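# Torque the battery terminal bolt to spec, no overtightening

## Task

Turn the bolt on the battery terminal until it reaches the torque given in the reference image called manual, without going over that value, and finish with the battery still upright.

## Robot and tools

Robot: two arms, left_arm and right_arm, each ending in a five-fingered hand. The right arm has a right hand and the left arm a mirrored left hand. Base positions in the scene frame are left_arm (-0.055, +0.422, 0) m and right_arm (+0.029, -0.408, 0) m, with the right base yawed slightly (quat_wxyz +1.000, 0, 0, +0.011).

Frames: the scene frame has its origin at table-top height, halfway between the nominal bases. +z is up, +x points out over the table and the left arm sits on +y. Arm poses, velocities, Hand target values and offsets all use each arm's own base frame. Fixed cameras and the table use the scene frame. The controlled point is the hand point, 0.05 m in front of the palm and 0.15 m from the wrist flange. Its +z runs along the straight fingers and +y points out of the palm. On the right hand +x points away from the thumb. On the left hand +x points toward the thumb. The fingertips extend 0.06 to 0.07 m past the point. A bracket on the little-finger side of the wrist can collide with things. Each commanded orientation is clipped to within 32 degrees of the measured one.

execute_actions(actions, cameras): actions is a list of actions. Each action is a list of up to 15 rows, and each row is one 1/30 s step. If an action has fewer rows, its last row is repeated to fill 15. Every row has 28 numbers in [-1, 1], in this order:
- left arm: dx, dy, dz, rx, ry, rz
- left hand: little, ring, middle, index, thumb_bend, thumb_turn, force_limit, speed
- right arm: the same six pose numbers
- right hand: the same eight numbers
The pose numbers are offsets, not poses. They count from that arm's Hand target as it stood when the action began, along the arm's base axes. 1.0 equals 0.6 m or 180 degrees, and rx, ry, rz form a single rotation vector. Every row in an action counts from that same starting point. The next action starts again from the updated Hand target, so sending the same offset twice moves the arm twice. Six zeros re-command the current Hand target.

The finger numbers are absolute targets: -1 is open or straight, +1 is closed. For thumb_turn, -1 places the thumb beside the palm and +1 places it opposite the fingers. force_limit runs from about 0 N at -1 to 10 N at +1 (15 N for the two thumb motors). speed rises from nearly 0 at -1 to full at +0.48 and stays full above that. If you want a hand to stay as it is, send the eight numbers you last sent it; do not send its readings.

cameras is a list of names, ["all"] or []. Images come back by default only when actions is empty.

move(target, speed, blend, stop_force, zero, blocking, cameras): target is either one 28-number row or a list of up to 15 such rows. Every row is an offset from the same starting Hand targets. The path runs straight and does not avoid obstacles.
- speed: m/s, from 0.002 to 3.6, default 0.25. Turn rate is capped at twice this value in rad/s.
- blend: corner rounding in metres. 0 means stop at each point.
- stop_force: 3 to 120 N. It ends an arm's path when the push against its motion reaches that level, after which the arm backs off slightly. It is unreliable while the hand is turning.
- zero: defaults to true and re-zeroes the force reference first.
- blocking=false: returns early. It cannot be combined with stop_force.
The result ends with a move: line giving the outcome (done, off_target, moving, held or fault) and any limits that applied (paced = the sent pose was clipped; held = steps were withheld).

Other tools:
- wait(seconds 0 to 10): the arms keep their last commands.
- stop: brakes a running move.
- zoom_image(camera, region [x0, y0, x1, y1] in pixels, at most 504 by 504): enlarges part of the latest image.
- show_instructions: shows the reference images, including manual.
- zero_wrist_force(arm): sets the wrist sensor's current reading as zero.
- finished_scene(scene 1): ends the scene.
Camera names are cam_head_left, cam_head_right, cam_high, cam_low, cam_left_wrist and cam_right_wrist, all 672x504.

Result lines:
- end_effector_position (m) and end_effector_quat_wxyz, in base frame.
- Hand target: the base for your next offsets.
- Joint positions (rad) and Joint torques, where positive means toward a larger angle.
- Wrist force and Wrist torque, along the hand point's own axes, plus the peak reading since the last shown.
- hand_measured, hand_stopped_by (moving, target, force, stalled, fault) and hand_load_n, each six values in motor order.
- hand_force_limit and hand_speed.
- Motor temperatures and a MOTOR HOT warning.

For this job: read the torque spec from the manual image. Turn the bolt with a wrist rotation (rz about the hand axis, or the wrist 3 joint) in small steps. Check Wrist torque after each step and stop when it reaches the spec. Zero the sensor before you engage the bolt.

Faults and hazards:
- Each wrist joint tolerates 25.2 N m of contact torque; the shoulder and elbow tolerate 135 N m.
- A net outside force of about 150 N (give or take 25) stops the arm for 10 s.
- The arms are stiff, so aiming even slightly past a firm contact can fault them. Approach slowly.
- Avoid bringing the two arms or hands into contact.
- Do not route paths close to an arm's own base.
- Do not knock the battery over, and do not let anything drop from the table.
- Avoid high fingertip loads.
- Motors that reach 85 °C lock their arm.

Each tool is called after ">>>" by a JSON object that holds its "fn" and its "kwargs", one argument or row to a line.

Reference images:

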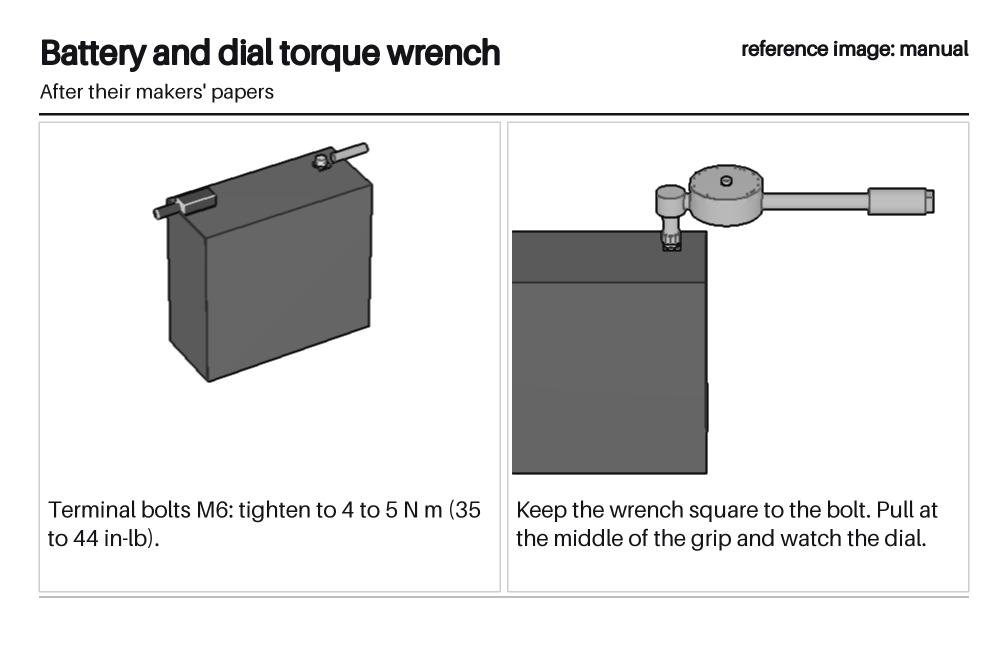

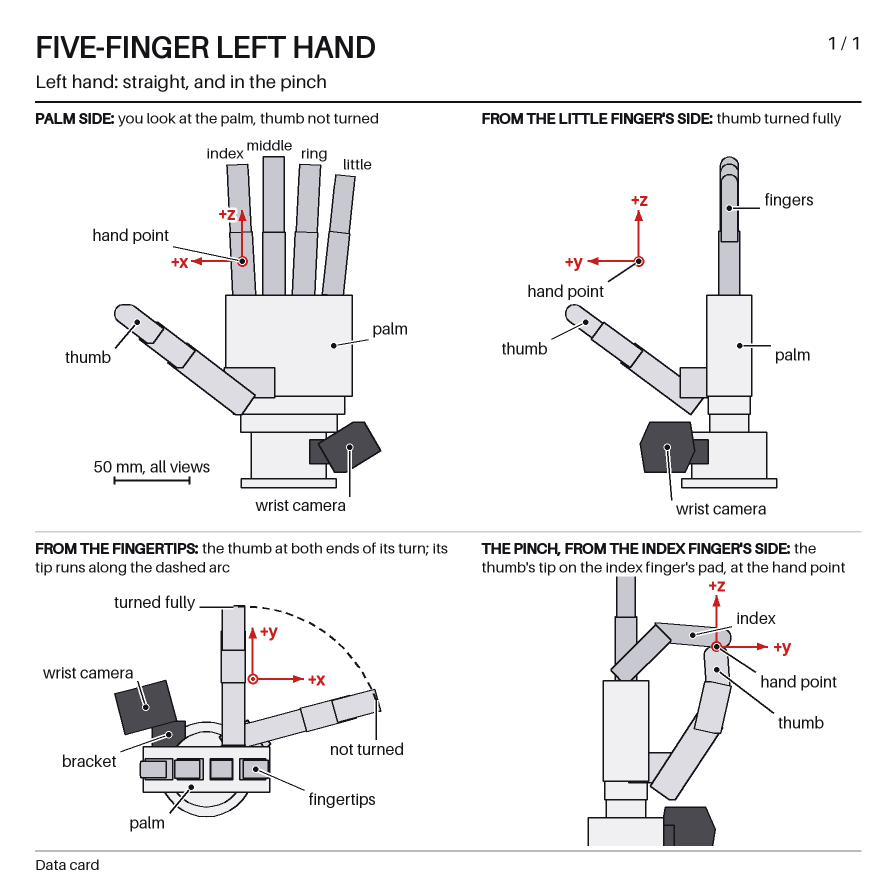

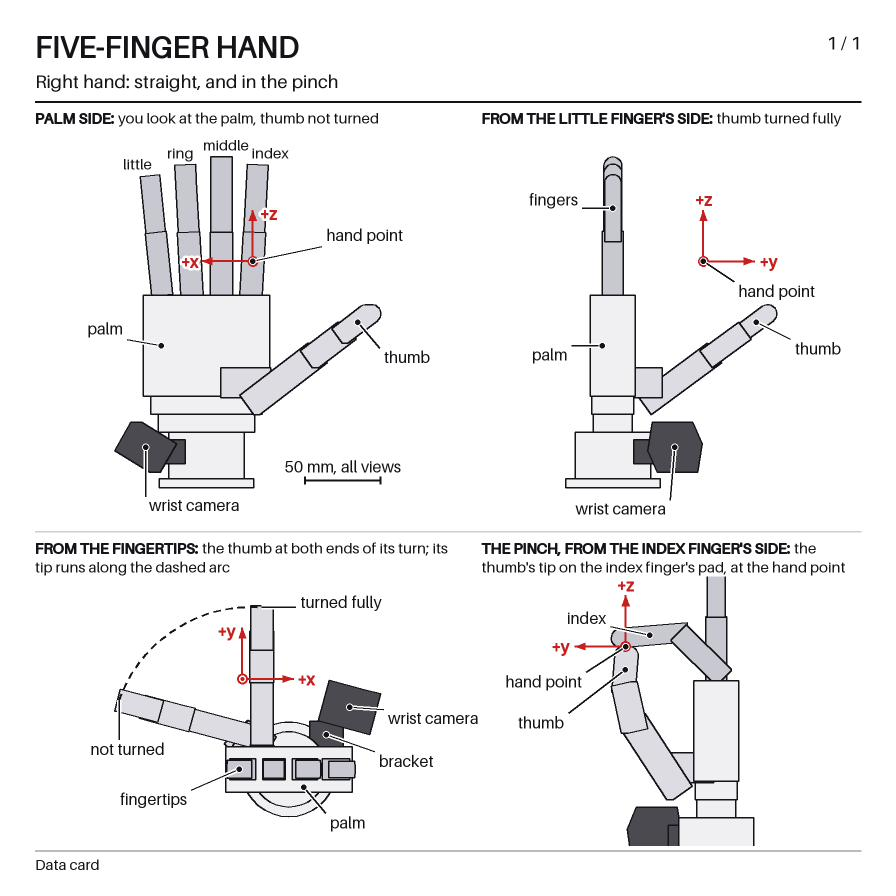

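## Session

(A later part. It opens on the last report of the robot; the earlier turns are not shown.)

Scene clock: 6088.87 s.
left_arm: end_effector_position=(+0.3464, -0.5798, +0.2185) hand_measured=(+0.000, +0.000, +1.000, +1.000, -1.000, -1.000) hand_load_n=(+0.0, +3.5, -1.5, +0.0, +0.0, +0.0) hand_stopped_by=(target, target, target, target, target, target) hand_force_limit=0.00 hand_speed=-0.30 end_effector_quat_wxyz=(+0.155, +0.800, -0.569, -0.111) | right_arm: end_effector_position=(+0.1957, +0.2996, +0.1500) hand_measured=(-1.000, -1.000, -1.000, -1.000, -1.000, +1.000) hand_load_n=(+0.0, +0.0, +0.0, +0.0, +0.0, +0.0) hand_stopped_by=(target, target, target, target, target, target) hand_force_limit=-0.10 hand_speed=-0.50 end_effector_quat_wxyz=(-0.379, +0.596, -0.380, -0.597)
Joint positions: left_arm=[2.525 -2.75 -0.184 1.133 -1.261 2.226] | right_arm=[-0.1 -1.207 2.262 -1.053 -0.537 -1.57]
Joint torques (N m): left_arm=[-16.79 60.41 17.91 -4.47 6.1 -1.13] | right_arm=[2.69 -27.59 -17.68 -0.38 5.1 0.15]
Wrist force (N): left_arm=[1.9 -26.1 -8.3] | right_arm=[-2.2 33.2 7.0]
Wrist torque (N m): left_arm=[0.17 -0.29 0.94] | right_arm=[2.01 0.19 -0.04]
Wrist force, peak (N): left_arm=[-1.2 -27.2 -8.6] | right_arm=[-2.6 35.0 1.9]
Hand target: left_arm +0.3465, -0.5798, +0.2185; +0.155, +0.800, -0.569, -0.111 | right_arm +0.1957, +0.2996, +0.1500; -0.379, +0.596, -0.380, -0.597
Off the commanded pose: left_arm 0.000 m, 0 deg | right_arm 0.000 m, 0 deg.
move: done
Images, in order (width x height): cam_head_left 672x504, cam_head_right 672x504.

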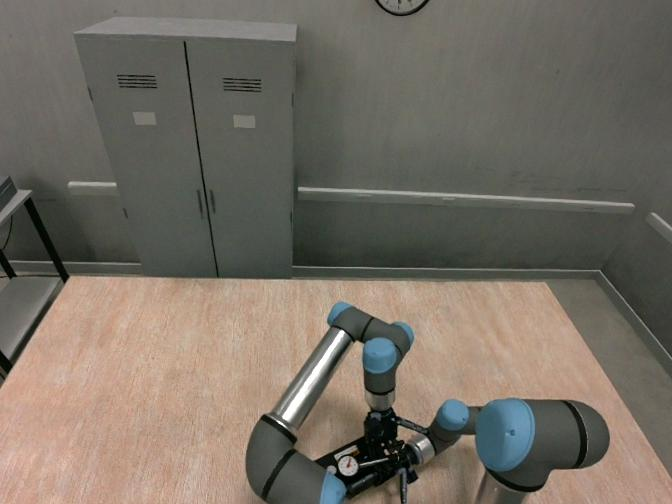

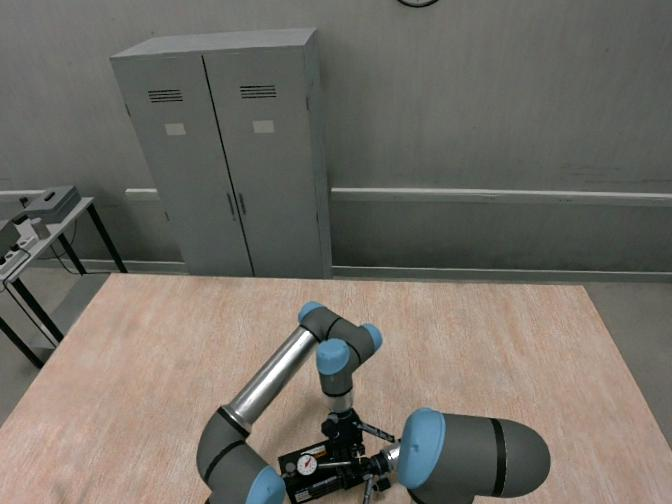

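>>> {"fn": "wait", "kwargs": {
  "seconds": 0.2,
  "cameras": ["cam_head_right","cam_head_left"]
}}

>>> {"fn": "zoom_image", "kwargs": {
  "camera": "cam_head_right",
  "region": [294, 451, 320, 477]
}}

>>> {"fn": "zoom_image", "kwargs": {
  "camera": "cam_head_left",
  "region": [335, 451, 361, 477]
}}

Scene clock: 6109.43 s.
left_arm: end_effector_position=(+0.3465, -0.5798, +0.2185) hand_measured=(+0.000, +0.000, +1.000, +1.000, -1.000, -1.000) hand_load_n=(+0.0, +4.0, -1.5, +0.0, -0.5, +0.5) hand_stopped_by=(target, target, target, target, target, target) hand_force_limit=0.00 hand_speed=-0.30 end_effector_quat_wxyz=(+0.155, +0.800, -0.569, -0.111) | right_arm: end_effector_position=(+0.1957, +0.2996, +0.1500) hand_measured=(-1.000, -1.000, -1.000, -1.000, -1.000, +1.000) hand_load_n=(+0.0, +0.0, +0.0, +0.0, +0.0, +0.0) hand_stopped_by=(target, target, target, target, target, target) hand_force_limit=-0.10 hand_speed=-0.50 end_effector_quat_wxyz=(-0.379, +0.596, -0.380, -0.597)
Joint positions: left_arm=[2.525 -2.75 -0.184 1.133 -1.261 2.226] | right_arm=[-0.1 -1.207 2.262 -1.053 -0.537 -1.57]
Joint torques (N m): left_arm=[-4.92 50.96 22.86 -8.41 4.51 0.78] | right_arm=[-2.96 -27.26 -19.25 -0.7 5.08 0.21]
Wrist force (N): left_arm=[1.9 -26.1 -8.0] | right_arm=[-1.8 32.4 7.1]
Wrist torque (N m): left_arm=[0.15 -0.26 0.93] | right_arm=[1.93 0.14 -0.04]
Wrist force, peak (N): left_arm=[1.9 -26.5 -8.7] | right_arm=[-1.9 33.4 7.0]
Hand target: left_arm +0.3465, -0.5798, +0.2185; +0.155, +0.800, -0.569, -0.111 | right_arm +0.1957, +0.2996, +0.1500; -0.379, +0.596, -0.380, -0.597
Off the commanded pose: left_arm 0.000 m, 0 deg | right_arm 0.000 m, 0 deg.
wait: 0.20 s; at rest from the start
Images, in order (width x height): cam_head_left 672x504, cam_head_right 672x504.

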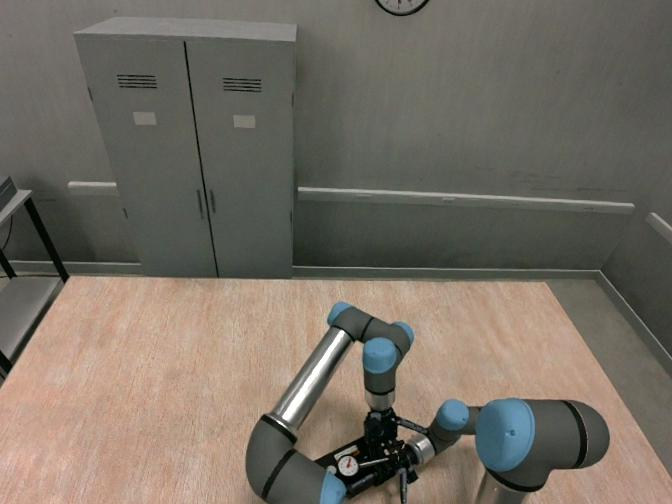

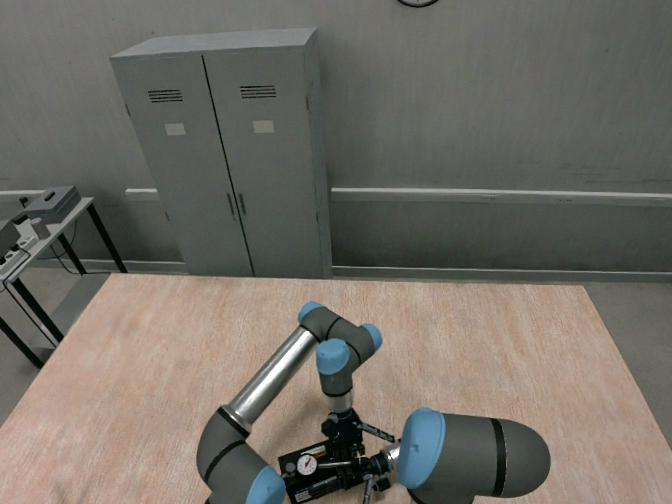

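Scaled by 19.385.

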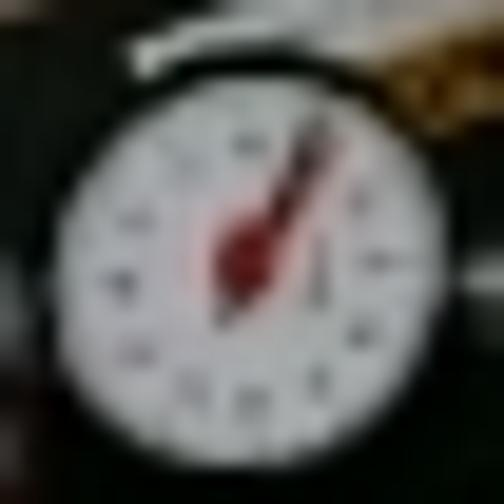

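Scaled by 19.385.

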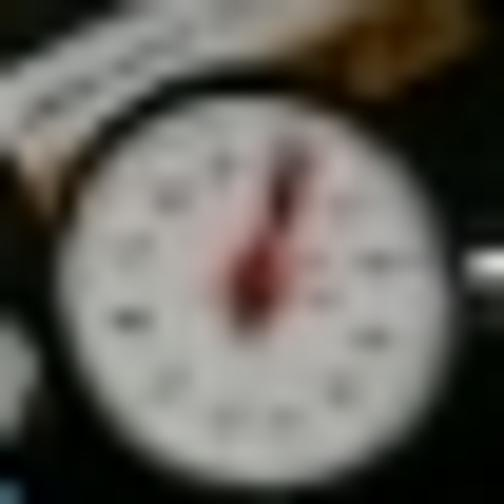

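>>> {"fn": "move", "kwargs": {
  "target": [-0.0050, -0.0008, 0, 0, 0, 0, 0, 0, 1, 1, -1, -1, 0, -0.3, 0, 0, 0, 0, 0, 0, -1, -1, -1, -1, -1, 1, -0.1, -0.5],
  "speed": 0.01,
  "cameras": ["cam_head_right", "cam_head_left"]
}}

>>> {"fn": "zoom_image", "kwargs": {
  "camera": "cam_head_right",
  "region": [294, 451, 320, 477]
}}

>>> {"fn": "zoom_image", "kwargs": {
  "camera": "cam_head_left",
  "region": [335, 451, 361, 477]
}}

Scene clock: 6134.27 s.
left_arm: end_effector_position=(+0.3435, -0.5803, +0.2185) hand_measured=(+0.000, +0.000, +1.000, +1.000, -1.000, -1.000) hand_load_n=(+0.0, +4.0, -1.5, +0.0, +0.0, +0.0) hand_stopped_by=(target, target, target, target, target, target) hand_force_limit=0.00 hand_speed=-0.30 end_effector_quat_wxyz=(+0.155, +0.800, -0.569, -0.111) | right_arm: end_effector_position=(+0.1957, +0.2996, +0.1500) hand_measured=(-1.000, -1.000, -1.000, -1.000, -1.000, +1.000) hand_load_n=(+0.0, +0.0, +0.0, +0.0, +0.0, +0.0) hand_stopped_by=(target, target, target, target, target, target) hand_force_limit=-0.10 hand_speed=-0.50 end_effector_quat_wxyz=(-0.379, +0.596, -0.380, -0.597)
Joint positions: left_arm=[2.522 -2.731 -0.223 1.154 -1.261 2.223] | right_arm=[-0.1 -1.207 2.262 -1.053 -0.537 -1.57]
Joint torques (N m): left_arm=[-23.67 58.46 21.14 -4.18 6.96 -1.39] | right_arm=[-9.13 -26.9 -19.96 -1.04 5.06 0.04]
Wrist force (N): left_arm=[1.2 -27.2 -9.1] | right_arm=[-1.8 35.0 6.4]
Wrist torque (N m): left_arm=[0.17 -0.35 0.98] | right_arm=[2.18 0.15 -0.03]
Wrist force, peak (N): left_arm=[0.9 -27.5 -9.1] | right_arm=[-1.8 35.0 6.4]
Hand target: left_arm +0.3435, -0.5802, +0.2185; +0.155, +0.800, -0.569, -0.111 | right_arm +0.1957, +0.2996, +0.1500; -0.379, +0.596, -0.380, -0.597
Off the commanded pose: left_arm 0.000 m, 0 deg | right_arm 0.000 m, 0 deg.
move: done
Images, in order (width x height): cam_head_left 672x504, cam_head_right 672x504.

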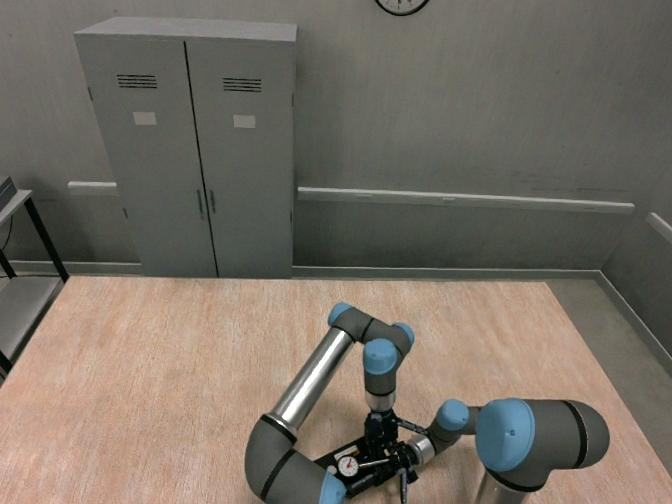

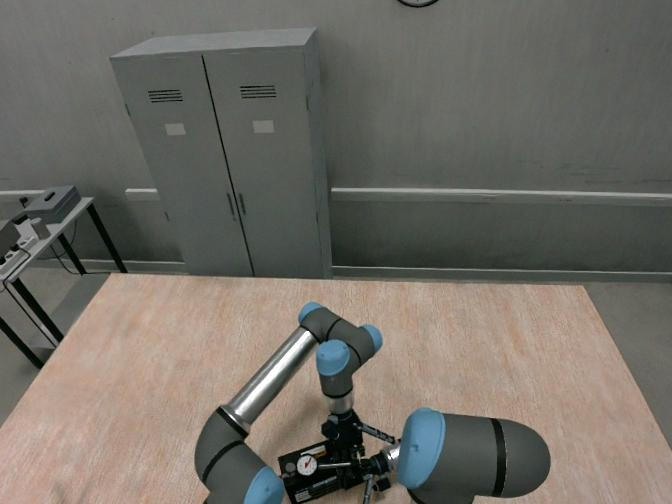

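Scaled by 19.385.

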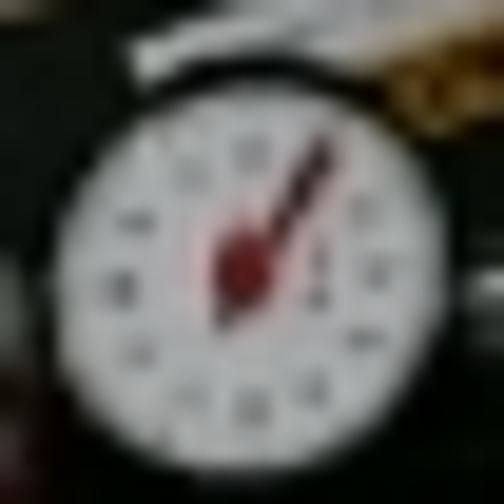

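Scaled by 19.385.

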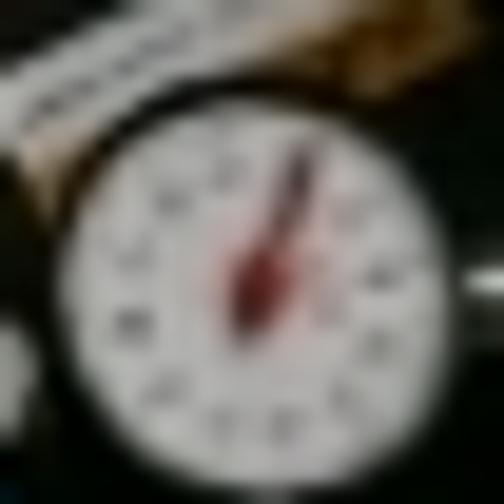

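>>> {"fn": "move", "kwargs": {
  "target": [-0.0050, -0.0008, 0, 0, 0, 0, 0, 0, 1, 1, -1, -1, 0, -0.3, 0, 0, 0, 0, 0, 0, -1, -1, -1, -1, -1, 1, -0.1, -0.5],
  "speed": 0.01,
  "cameras": ["cam_head_right", "cam_head_left"]
}}

>>> {"fn": "zoom_image", "kwargs": {
  "camera": "cam_head_right",
  "region": [294, 451, 320, 477]
}}

>>> {"fn": "zoom_image", "kwargs": {
  "camera": "cam_head_left",
  "region": [335, 451, 361, 477]
}}

Scene clock: 6147.00 s.
left_arm: end_effector_position=(+0.3405, -0.5807, +0.2185) hand_measured=(+0.000, +0.000, +1.000, +1.000, -1.000, -1.000) hand_load_n=(+0.0, +4.0, -1.5, +0.0, +0.0, +0.0) hand_stopped_by=(target, target, target, target, target, target) hand_force_limit=0.00 hand_speed=-0.30 end_effector_quat_wxyz=(+0.155, +0.800, -0.569, -0.111) | right_arm: end_effector_position=(+0.1957, +0.2996, +0.1500) hand_measured=(-1.000, -1.000, -1.000, -1.000, -1.000, +1.000) hand_load_n=(+0.0, +0.0, +0.0, +0.0, +0.0, -0.5) hand_stopped_by=(target, target, target, target, target, target) hand_force_limit=-0.10 hand_speed=-0.50 end_effector_quat_wxyz=(-0.379, +0.596, -0.380, -0.597)
Joint positions: left_arm=[2.519 -2.714 -0.256 1.171 -1.26 2.22] | right_arm=[-0.1 -1.207 2.262 -1.053 -0.537 -1.57]
Joint torques (N m): left_arm=[-24.28 54.59 22.47 -4.67 7.32 -1.31] | right_arm=[-11.02 -25.8 -19.65 -1.39 5.1 0.1]
Wrist force (N): left_arm=[-0.4 -28.6 -9.7] | right_arm=[-1.8 36.7 6.0]
Wrist torque (N m): left_arm=[0.18 -0.38 0.99] | right_arm=[2.29 0.15 -0.05]
Wrist force, peak (N): left_arm=[-0.3 -28.6 -10.0] | right_arm=[-1.9 36.9 6.0]
Hand target: left_arm +0.3405, -0.5807, +0.2185; +0.155, +0.800, -0.569, -0.111 | right_arm +0.1957, +0.2996, +0.1500; -0.379, +0.596, -0.380, -0.597
Off the commanded pose: left_arm 0.000 m, 0 deg | right_arm 0.000 m, 0 deg.
move: done
Images, in order (width x height): cam_head_left 672x504, cam_head_right 672x504.

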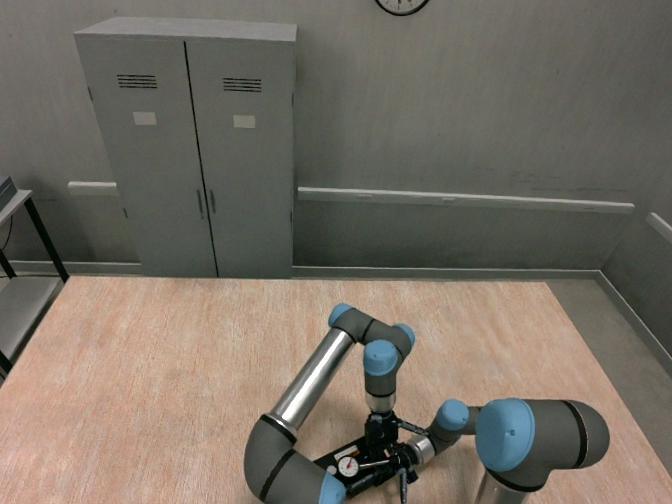

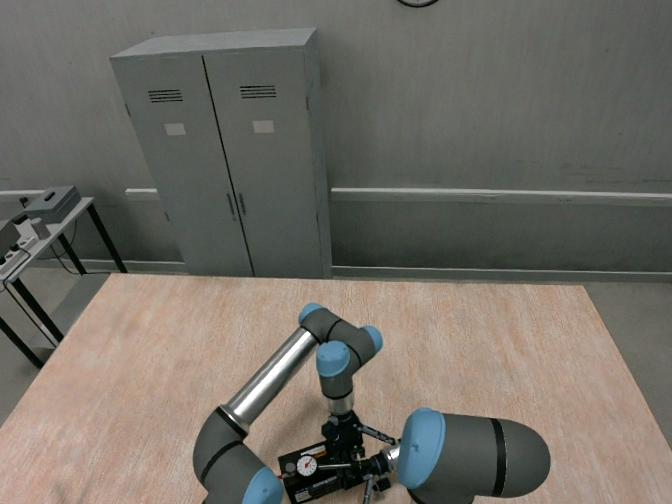

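Scaled by 19.385.

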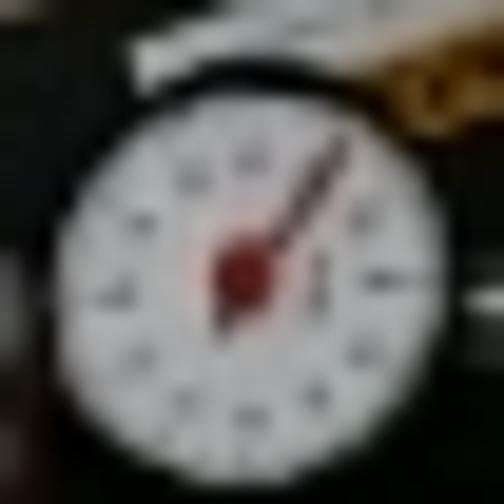

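Scaled by 19.385.

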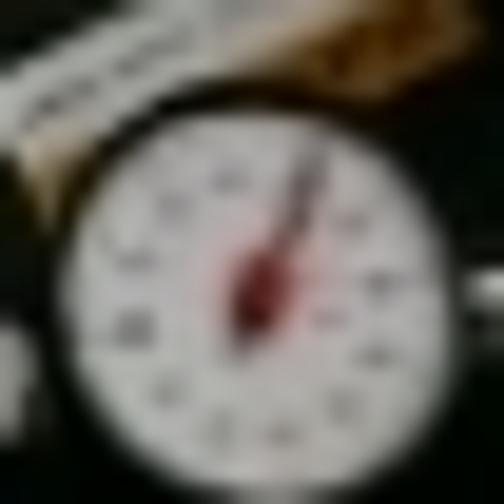

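>>> {"fn": "wait", "kwargs": {
  "seconds": 0.1,
  "cameras": ["cam_left_wrist", "cam_high", "cam_low", "cam_head_right"]
}}

>>> {"fn": "zoom_image", "kwargs": {
  "camera": "cam_head_right",
  "region": [299, 455, 317, 473]
}}

Scene clock: 6184.57 s.
left_arm: end_effector_position=(+0.3405, -0.5807, +0.2185) hand_measured=(+0.000, +0.000, +1.000, +1.000, -1.000, -1.000) hand_load_n=(+0.0, +4.0, -1.5, +0.0, +0.0, +0.0) hand_stopped_by=(target, target, target, target, target, target) hand_force_limit=0.00 hand_speed=-0.30 end_effector_quat_wxyz=(+0.155, +0.800, -0.569, -0.111) | right_arm: end_effector_position=(+0.1957, +0.2996, +0.1500) hand_measured=(-1.000, -1.000, -1.000, -1.000, -1.000, +1.000) hand_load_n=(+0.0, +0.0, +0.0, +0.0, +0.0, +0.0) hand_stopped_by=(target, target, target, target, target, target) hand_force_limit=-0.10 hand_speed=-0.50 end_effector_quat_wxyz=(-0.379, +0.596, -0.380, -0.597)
Joint positions: left_arm=[2.519 -2.714 -0.256 1.171 -1.26 2.22] | right_arm=[-0.1 -1.207 2.262 -1.053 -0.537 -1.57]
Joint torques (N m): left_arm=[-8.01 49.24 21.95 -7.92 7.19 0.79] | right_arm=[-11.24 -25.23 -19.14 -1.65 7.33 0.17]
Wrist force (N): left_arm=[-1.3 -28.8 -9.4] | right_arm=[-1.8 36.8 5.8]
Wrist torque (N m): left_arm=[0.17 -0.37 0.97] | right_arm=[2.30 0.17 -0.05]
Wrist force, peak (N): left_arm=[-1.5 -29.0 -9.7] | right_arm=[-1.7 37.4 6.0]
Hand target: left_arm +0.3405, -0.5807, +0.2185; +0.155, +0.800, -0.569, -0.111 | right_arm +0.1957, +0.2996, +0.1500; -0.379, +0.596, -0.380, -0.597
Off the commanded pose: left_arm 0.000 m, 0 deg | right_arm 0.000 m, 0 deg.
wait: 0.10 s; at rest from the start
Images, in order (width x height): cam_head_right 672x504, cam_high 672x504, cam_low 672x504, cam_left_wrist 672x504.

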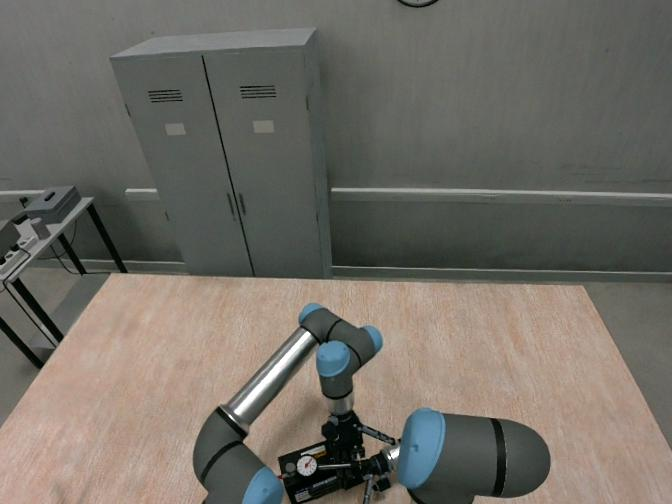

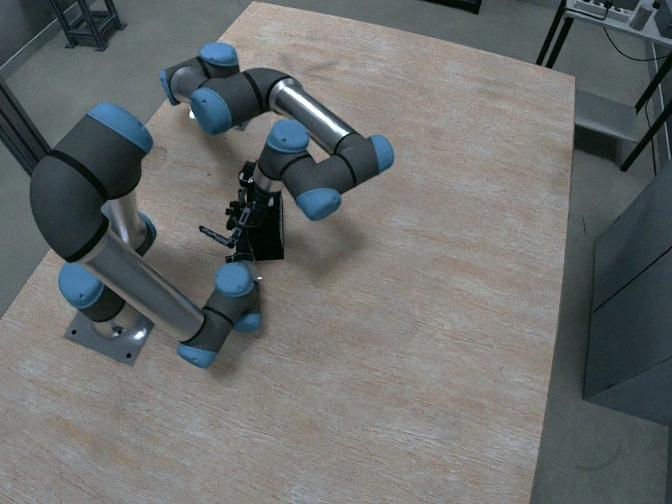

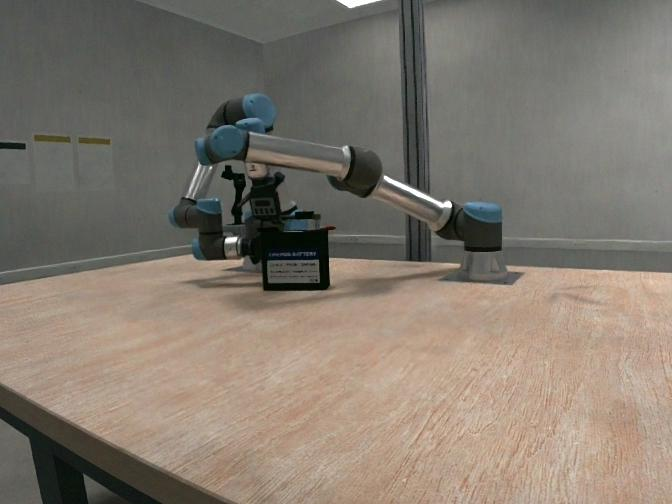

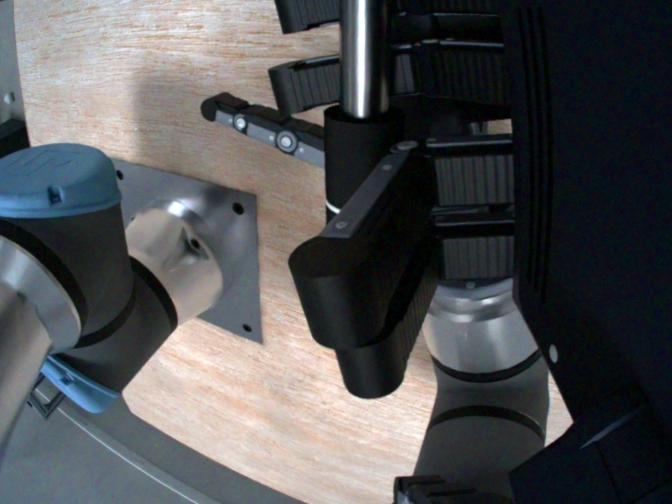

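Scaled by 28.000.

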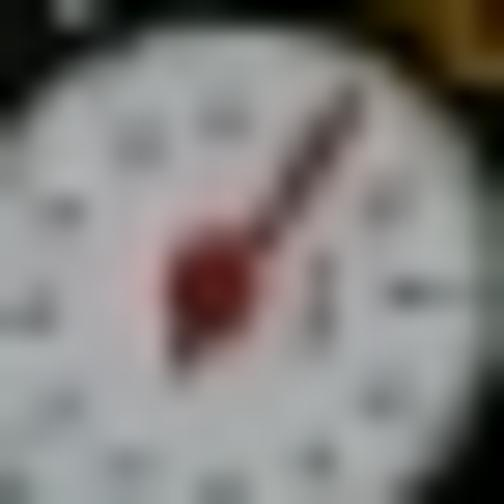

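>>> {"fn": "wait", "kwargs": {
  "seconds": 0.1,
  "cameras": ["cam_head_left", "cam_head_right"]
}}

>>> {"fn": "zoom_image", "kwargs": {
  "camera": "cam_head_left",
  "region": [339, 456, 357, 474]
}}

>>> {"fn": "zoom_image", "kwargs": {
  "camera": "cam_head_right",
  "region": [298, 456, 316, 474]
}}

>>> {"fn": "zoom_image", "kwargs": {
  "camera": "cam_head_right",
  "region": [270, 420, 390, 504]
}}

Scene clock: 6210.93 s.
left_arm: end_effector_position=(+0.3405, -0.5807, +0.2185) hand_measured=(+0.000, +0.000, +1.000, +1.000, -1.000, -1.000) hand_load_n=(+0.0, +4.0, -1.5, +0.0, -0.5, +0.0) hand_stopped_by=(target, target, target, target, target, target) hand_force_limit=0.00 hand_speed=-0.30 end_effector_quat_wxyz=(+0.155, +0.800, -0.569, -0.111) | right_arm: end_effector_position=(+0.1957, +0.2996, +0.1500) hand_measured=(-1.000, -1.000, -1.000, -1.000, -1.000, +1.000) hand_load_n=(+0.0, +0.0, +0.0, +0.0, +0.0, +0.0) hand_stopped_by=(target, target, target, target, target, target) hand_force_limit=-0.10 hand_speed=-0.50 end_effector_quat_wxyz=(-0.379, +0.596, -0.380, -0.597)
Joint positions: left_arm=[2.519 -2.714 -0.256 1.171 -1.26 2.22] | right_arm=[-0.1 -1.207 2.262 -1.053 -0.537 -1.57]
Joint torques (N m): left_arm=[-7.78 49 22.23 -7.92 7.18 0.64] | right_arm=[-10.79 -24.52 -18.89 -1.76 7.38 0]
Wrist force (N): left_arm=[-1.1 -28.7 -9.7] | right_arm=[-1.9 36.8 5.9]
Wrist torque (N m): left_arm=[0.19 -0.40 0.99] | right_arm=[2.30 0.16 -0.05]
Wrist force, peak (N): left_arm=[-1.2 -29.0 -9.7] | right_arm=[-2.0 37.3 6.1]
Hand target: left_arm +0.3405, -0.5807, +0.2185; +0.155, +0.800, -0.569, -0.111 | right_arm +0.1957, +0.2996, +0.1500; -0.379, +0.596, -0.380, -0.597
Off the commanded pose: left_arm 0.000 m, 0 deg | right_arm 0.000 m, 0 deg.
wait: 0.10 s; at rest from the start
Images, in order (width x height): cam_head_left 672x504, cam_head_right 672x504.

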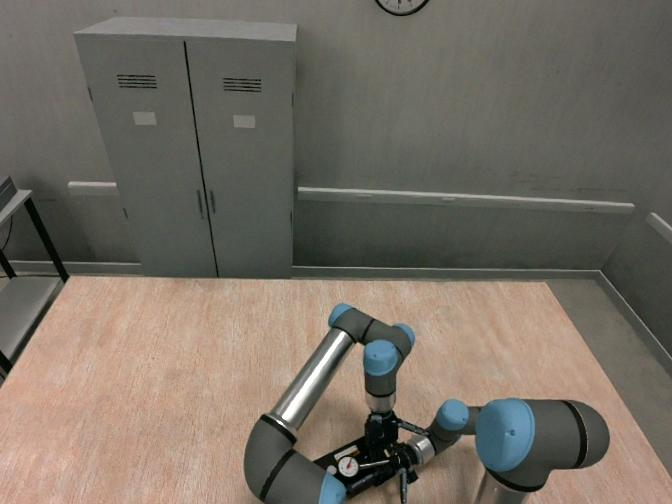

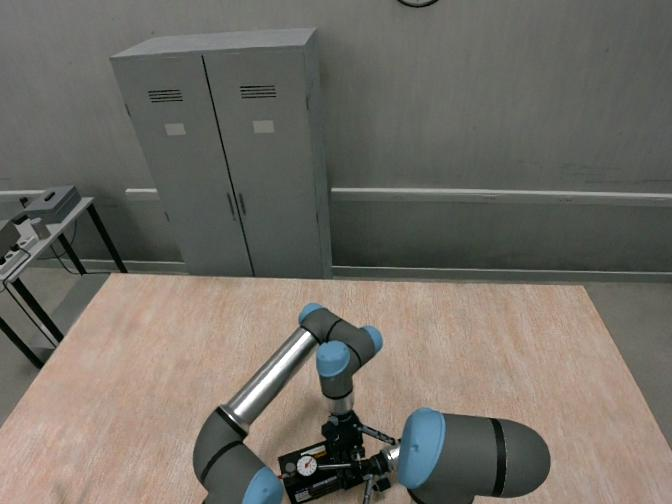

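Scaled by 28.000.

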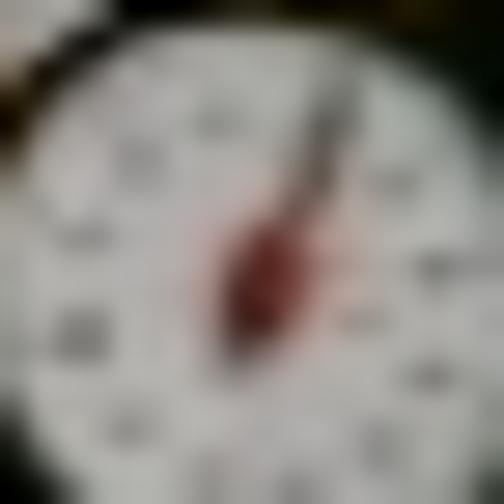

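Scaled by 28.000.

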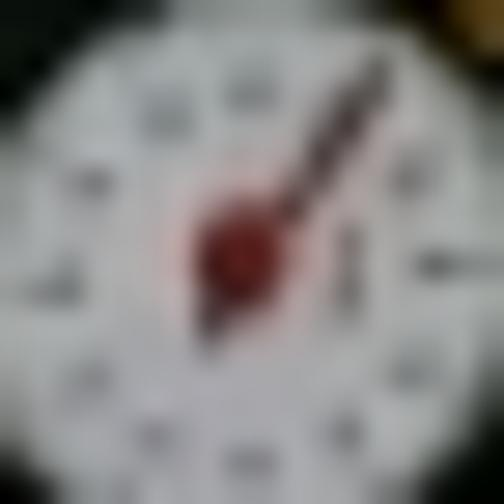

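Scaled by 4.200.

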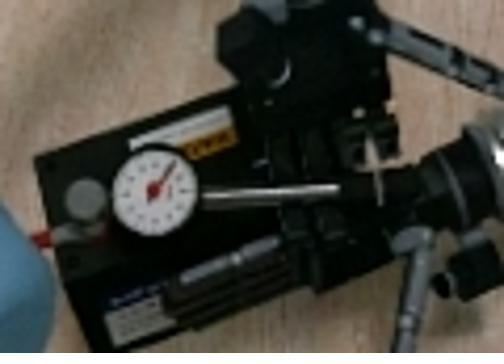

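>>> {"fn": "move", "kwargs": {
  "target": [-0.0038, -0.0007, 0, 0, 0, 0, 0, 0, 1, 1, -1, -1, 0, -0.3, 0, 0, 0, 0, 0, 0, -1, -1, -1, -1, -1, 1, -0.1, -0.5],
  "speed": 0.01,
  "cameras": ["cam_head_right", "cam_head_left"]
}}

>>> {"fn": "zoom_image", "kwargs": {
  "camera": "cam_head_right",
  "region": [298, 456, 316, 474]
}}

>>> {"fn": "zoom_image", "kwargs": {
  "camera": "cam_head_left",
  "region": [339, 456, 357, 474]
}}

Scene clock: 6245.07 s.
left_arm: end_effector_position=(+0.3382, -0.5811, +0.2185) hand_measured=(+0.000, +0.000, +1.000, +1.000, -1.000, -1.000) hand_load_n=(+0.0, +4.0, -1.5, +0.0, +0.0, +0.0) hand_stopped_by=(target, target, target, target, target, target) hand_force_limit=0.00 hand_speed=-0.30 end_effector_quat_wxyz=(+0.155, +0.800, -0.569, -0.111) | right_arm: end_effector_position=(+0.1957, +0.2996, +0.1500) hand_measured=(-1.000, -1.000, -1.000, -1.000, -1.000, +1.000) hand_load_n=(+0.0, +0.0, +0.0, +0.0, +0.0, +0.0) hand_stopped_by=(target, target, target, target, target, target) hand_force_limit=-0.10 hand_speed=-0.50 end_effector_quat_wxyz=(-0.379, +0.596, -0.380, -0.597)
Joint positions: left_arm=[2.517 -2.703 -0.278 1.183 -1.259 2.217] | right_arm=[-0.1 -1.207 2.262 -1.053 -0.537 -1.57]
Joint torques (N m): left_arm=[-28.05 58.77 20.78 -3.83 7.8 -1.67] | right_arm=[-11.04 -24.17 -18.57 -1.69 7.41 -0.1]
Wrist force (N): left_arm=[-3.1 -30.0 -10.6] | right_arm=[-2.1 39.4 5.0]
Wrist torque (N m): left_arm=[0.24 -0.45 1.01] | right_arm=[2.53 0.18 -0.05]
Wrist force, peak (N): left_arm=[-3.0 -30.3 -10.4] | right_arm=[-2.1 39.4 5.0]
Hand target: left_arm +0.3382, -0.5811, +0.2185; +0.155, +0.800, -0.569, -0.111 | right_arm +0.1957, +0.2996, +0.1500; -0.379, +0.596, -0.380, -0.597
Off the commanded pose: left_arm 0.000 m, 0 deg | right_arm 0.000 m, 0 deg.
move: done
Images, in order (width x height): cam_head_left 672x504, cam_head_right 672x504.

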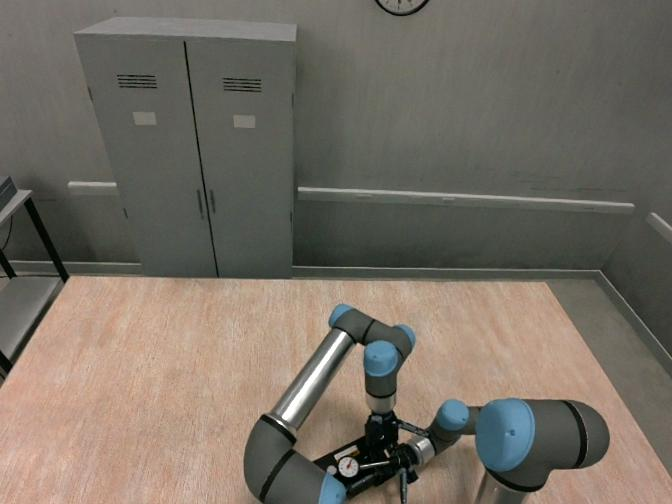

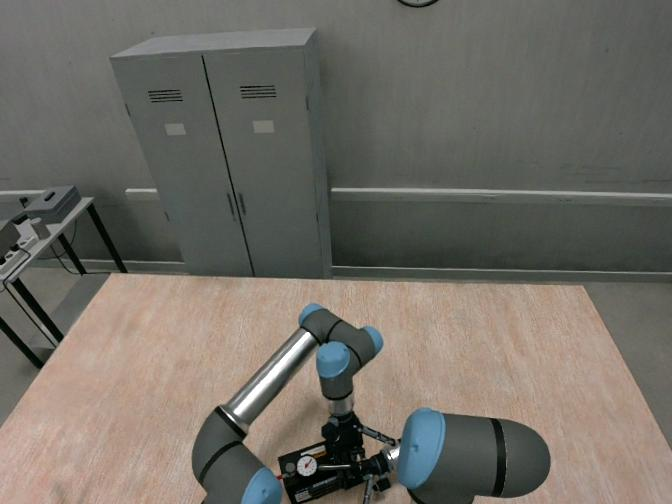

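Scaled by 28.000.

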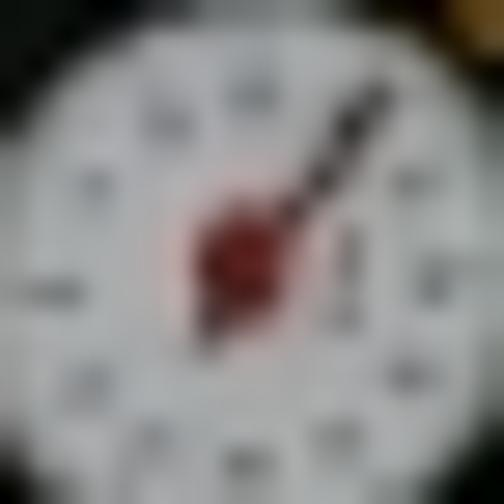

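Scaled by 28.000.

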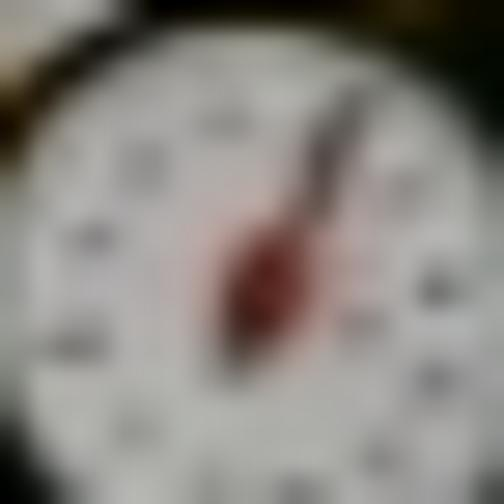

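>>> {"fn": "move", "kwargs": {
  "target": [0.0066, 0.0013, -0.0007, 0, 0, 0, 0, 0, 1, 1, -1, -1, 0, -0.3, 0, 0, 0, 0, 0, 0, -1, -1, -1, -1, -1, 1, -0.1, -0.5],
  "speed": 0.015,
  "cameras": []
}}

Scene clock: 6255.37 s.
left_arm: end_effector_position=(+0.3422, -0.5803, +0.2180) hand_measured=(+0.000, +0.000, +1.000, +1.000, -1.000, -1.000) hand_load_n=(+0.0, +4.0, -2.5, +0.0, +0.0, +0.0) hand_stopped_by=(target, target, target, target, target, target) hand_force_limit=0.00 hand_speed=-0.30 end_effector_quat_wxyz=(+0.155, +0.800, -0.569, -0.111) | right_arm: end_effector_position=(+0.1957, +0.2996, +0.1500) hand_measured=(-1.000, -1.000, -1.000, -1.000, -1.000, +1.000) hand_load_n=(+0.0, +0.0, +0.0, +0.0, +0.0, +0.0) hand_stopped_by=(target, target, target, target, target, target) hand_force_limit=-0.10 hand_speed=-0.50 end_effector_quat_wxyz=(-0.379, +0.596, -0.380, -0.597)
Joint positions: left_arm=[2.521 -2.722 -0.242 1.164 -1.26 2.222] | right_arm=[-0.1 -1.207 2.262 -1.053 -0.537 -1.57]
Joint torques (N m): left_arm=[0.31 58.57 9.51 -4.54 -0.21 0.86] | right_arm=[-9.04 -23.23 -14.21 -0.33 1.85 0.01]
Wrist force (N): left_arm=[3.7 -7.3 -3.6] | right_arm=[-2.5 5.7 3.9]
Wrist torque (N m): left_arm=[0.08 -0.04 0.16] | right_arm=[0.24 0.13 -0.09]
Wrist force, peak (N): left_arm=[-3.0 -30.4 -10.4] | right_arm=[-1.6 39.5 5.0]
Hand target: left_arm +0.3422, -0.5804, +0.2180; +0.155, +0.800, -0.569, -0.111 | right_arm +0.1957, +0.2996, +0.1500; -0.379, +0.596, -0.380, -0.597
Off the commanded pose: left_arm 0.000 m, 0 deg | right_arm 0.000 m, 0 deg.
move: done
No camera images: "cameras" was empty.

>>> {"fn": "move", "kwargs": {
  "target": [0.0020, 0.0004, -0.0005, 0, 0, 0, 0, 0, 1, 1, -1, -1, 0, -0.3, 0, 0, 0, 0, 0, 0, -1, -1, -1, -1, -1, 1, -0.1, -0.5],
  "speed": 0.01,
  "cameras": ["cam_head_right", "cam_head_left"]
}}

>>> {"fn": "zoom_image", "kwargs": {
  "camera": "cam_head_right",
  "region": [298, 456, 316, 474]
}}

>>> {"fn": "zoom_image", "kwargs": {
  "camera": "cam_head_left",
  "region": [339, 456, 357, 474]
}}

>>> {"fn": "zoom_image", "kwargs": {
  "camera": "cam_head_right",
  "region": [270, 420, 390, 504]
}}

Scene clock: 6260.47 s.
left_arm: end_effector_position=(+0.3434, -0.5801, +0.2177) hand_measured=(+0.000, +0.000, +1.000, +1.000, -1.000, -1.000) hand_load_n=(+0.0, +4.0, -2.5, +0.0, +0.0, +0.0) hand_stopped_by=(target, target, target, target, target, target) hand_force_limit=0.00 hand_speed=-0.30 end_effector_quat_wxyz=(+0.155, +0.800, -0.569, -0.111) | right_arm: end_effector_position=(+0.1957, +0.2996, +0.1500) hand_measured=(-1.000, -1.000, -1.000, -1.000, -1.000, +1.000) hand_load_n=(+0.5, +0.0, +0.0, +0.5, +0.0, +0.0) hand_stopped_by=(target, target, target, target, target, target) hand_force_limit=-0.10 hand_speed=-0.50 end_effector_quat_wxyz=(-0.379, +0.596, -0.380, -0.597)
Joint positions: left_arm=[2.522 -2.728 -0.231 1.159 -1.261 2.223] | right_arm=[-0.1 -1.207 2.262 -1.053 -0.537 -1.57]
Joint torques (N m): left_arm=[9.24 48.81 22.31 -5.75 -0.8 1.95] | right_arm=[4.63 -22.76 -8.18 1.45 -0.15 -0.01]
Wrist force (N): left_arm=[3.3 -4.6 -2.6] | right_arm=[-3.4 0.7 3.0]
Wrist torque (N m): left_arm=[0.01 0.03 0.06] | right_arm=[-0.07 0.24 -0.15]
Wrist force, peak (N): left_arm=[4.6 -7.7 -3.9] | right_arm=[-2.8 5.9 4.2]
Hand target: left_arm +0.3434, -0.5801, +0.2177; +0.155, +0.800, -0.569, -0.111 | right_arm +0.1957, +0.2996, +0.1500; -0.379, +0.596, -0.380, -0.597
Off the commanded pose: left_arm 0.000 m, 0 deg | right_arm 0.000 m, 0 deg.
move: done
Images, in order (width x height): cam_head_left 672x504, cam_head_right 672x504.

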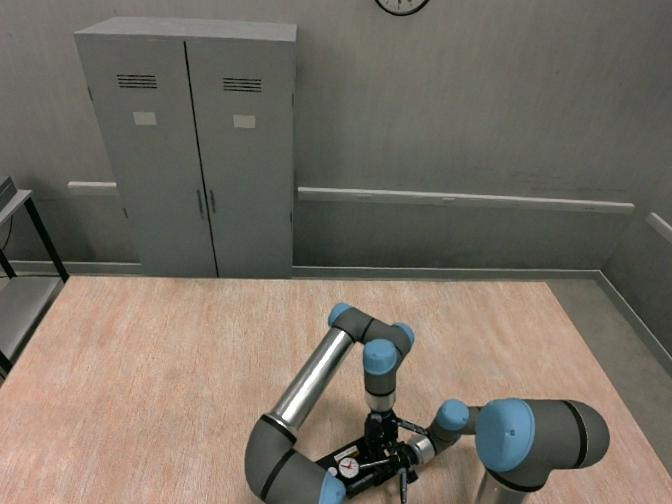

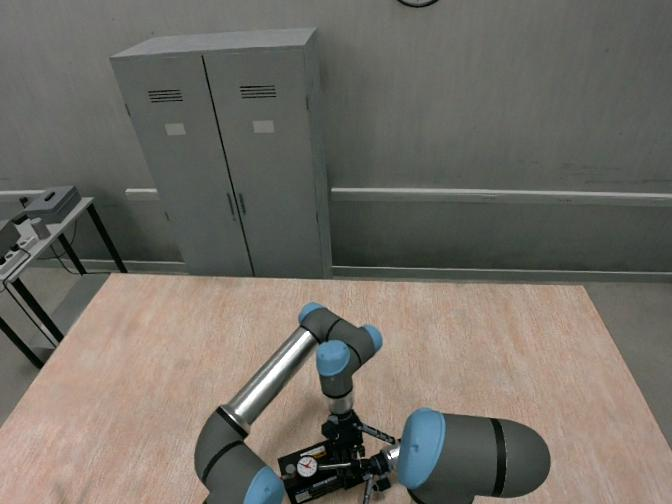

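Scaled by 28.000.

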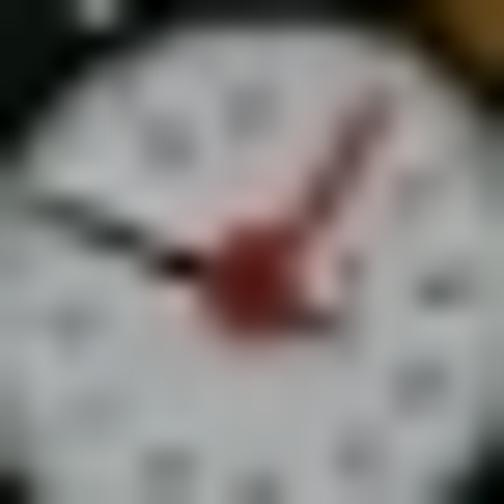

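Scaled by 28.000.

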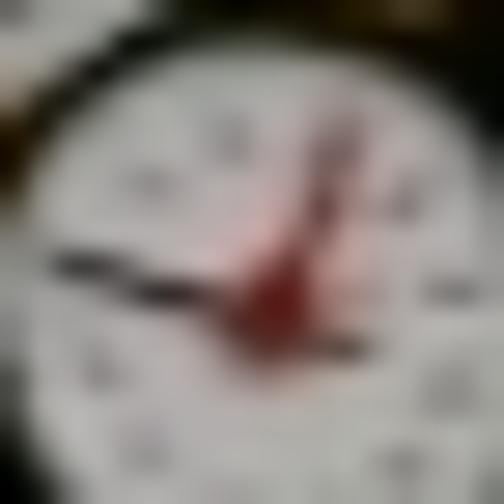

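Scaled by 4.200.

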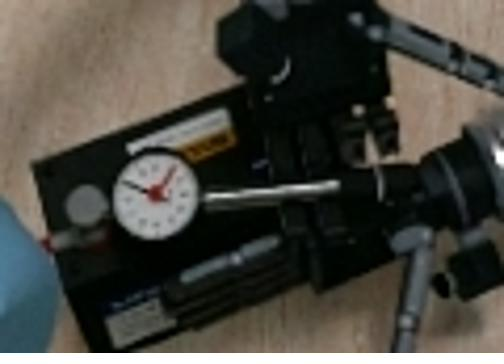

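>>> {"fn": "move", "kwargs": {
  "target": [0.0025, 0.0005, -0.0004, 0, 0, 0, 0, 0, 1, 1, -1, -1, 0, -0.3, 0, 0, 0, 0, 0, 0, -1, -1, -1, -1, -1, 1, -0.1, -0.5],
  "speed": 0.01,
  "cameras": []
}}

Scene clock: 6285.90 s.
left_arm: end_effector_position=(+0.3449, -0.5798, +0.2175) hand_measured=(+0.000, +0.000, +1.000, +1.000, -1.000, -1.000) hand_load_n=(+0.0, +4.0, -2.0, +0.0, +0.0, +0.0) hand_stopped_by=(target, target, target, target, target, target) hand_force_limit=0.00 hand_speed=-0.30 end_effector_quat_wxyz=(+0.155, +0.800, -0.569, -0.111) | right_arm: end_effector_position=(+0.1957, +0.2996, +0.1500) hand_measured=(-1.000, -1.000, -1.000, -1.000, -1.000, +1.000) hand_load_n=(-0.5, +0.0, +0.0, +0.0, +0.0, +0.0) hand_stopped_by=(target, target, target, target, target, target) hand_force_limit=-0.10 hand_speed=-0.50 end_effector_quat_wxyz=(-0.379, +0.596, -0.380, -0.597)
Joint positions: left_arm=[2.524 -2.736 -0.216 1.151 -1.261 2.225] | right_arm=[-0.1 -1.207 2.262 -1.053 -0.537 -1.57]
Joint torques (N m): left_arm=[5 52.66 21.54 -4.98 0.01 1.38] | right_arm=[4.47 -21.14 -8.25 1.59 -0.02 -0.07]
Wrist force (N): left_arm=[-1.3 -4.1 -1.5] | right_arm=[-3.2 0.2 2.6]
Wrist torque (N m): left_arm=[0.02 0.00 -0.05] | right_arm=[-0.07 0.22 -0.13]
Wrist force, peak (N): left_arm=[3.9 -4.9 -3.0] | right_arm=[-3.3 0.6 3.1]
Hand target: left_arm +0.3449, -0.5798, +0.2175; +0.155, +0.800, -0.569, -0.111 | right_arm +0.1957, +0.2996, +0.1500; -0.379, +0.596, -0.380, -0.597
Off the commanded pose: left_arm 0.000 m, 0 deg | right_arm 0.000 m, 0 deg.
move: done
No camera images: "cameras" was empty.


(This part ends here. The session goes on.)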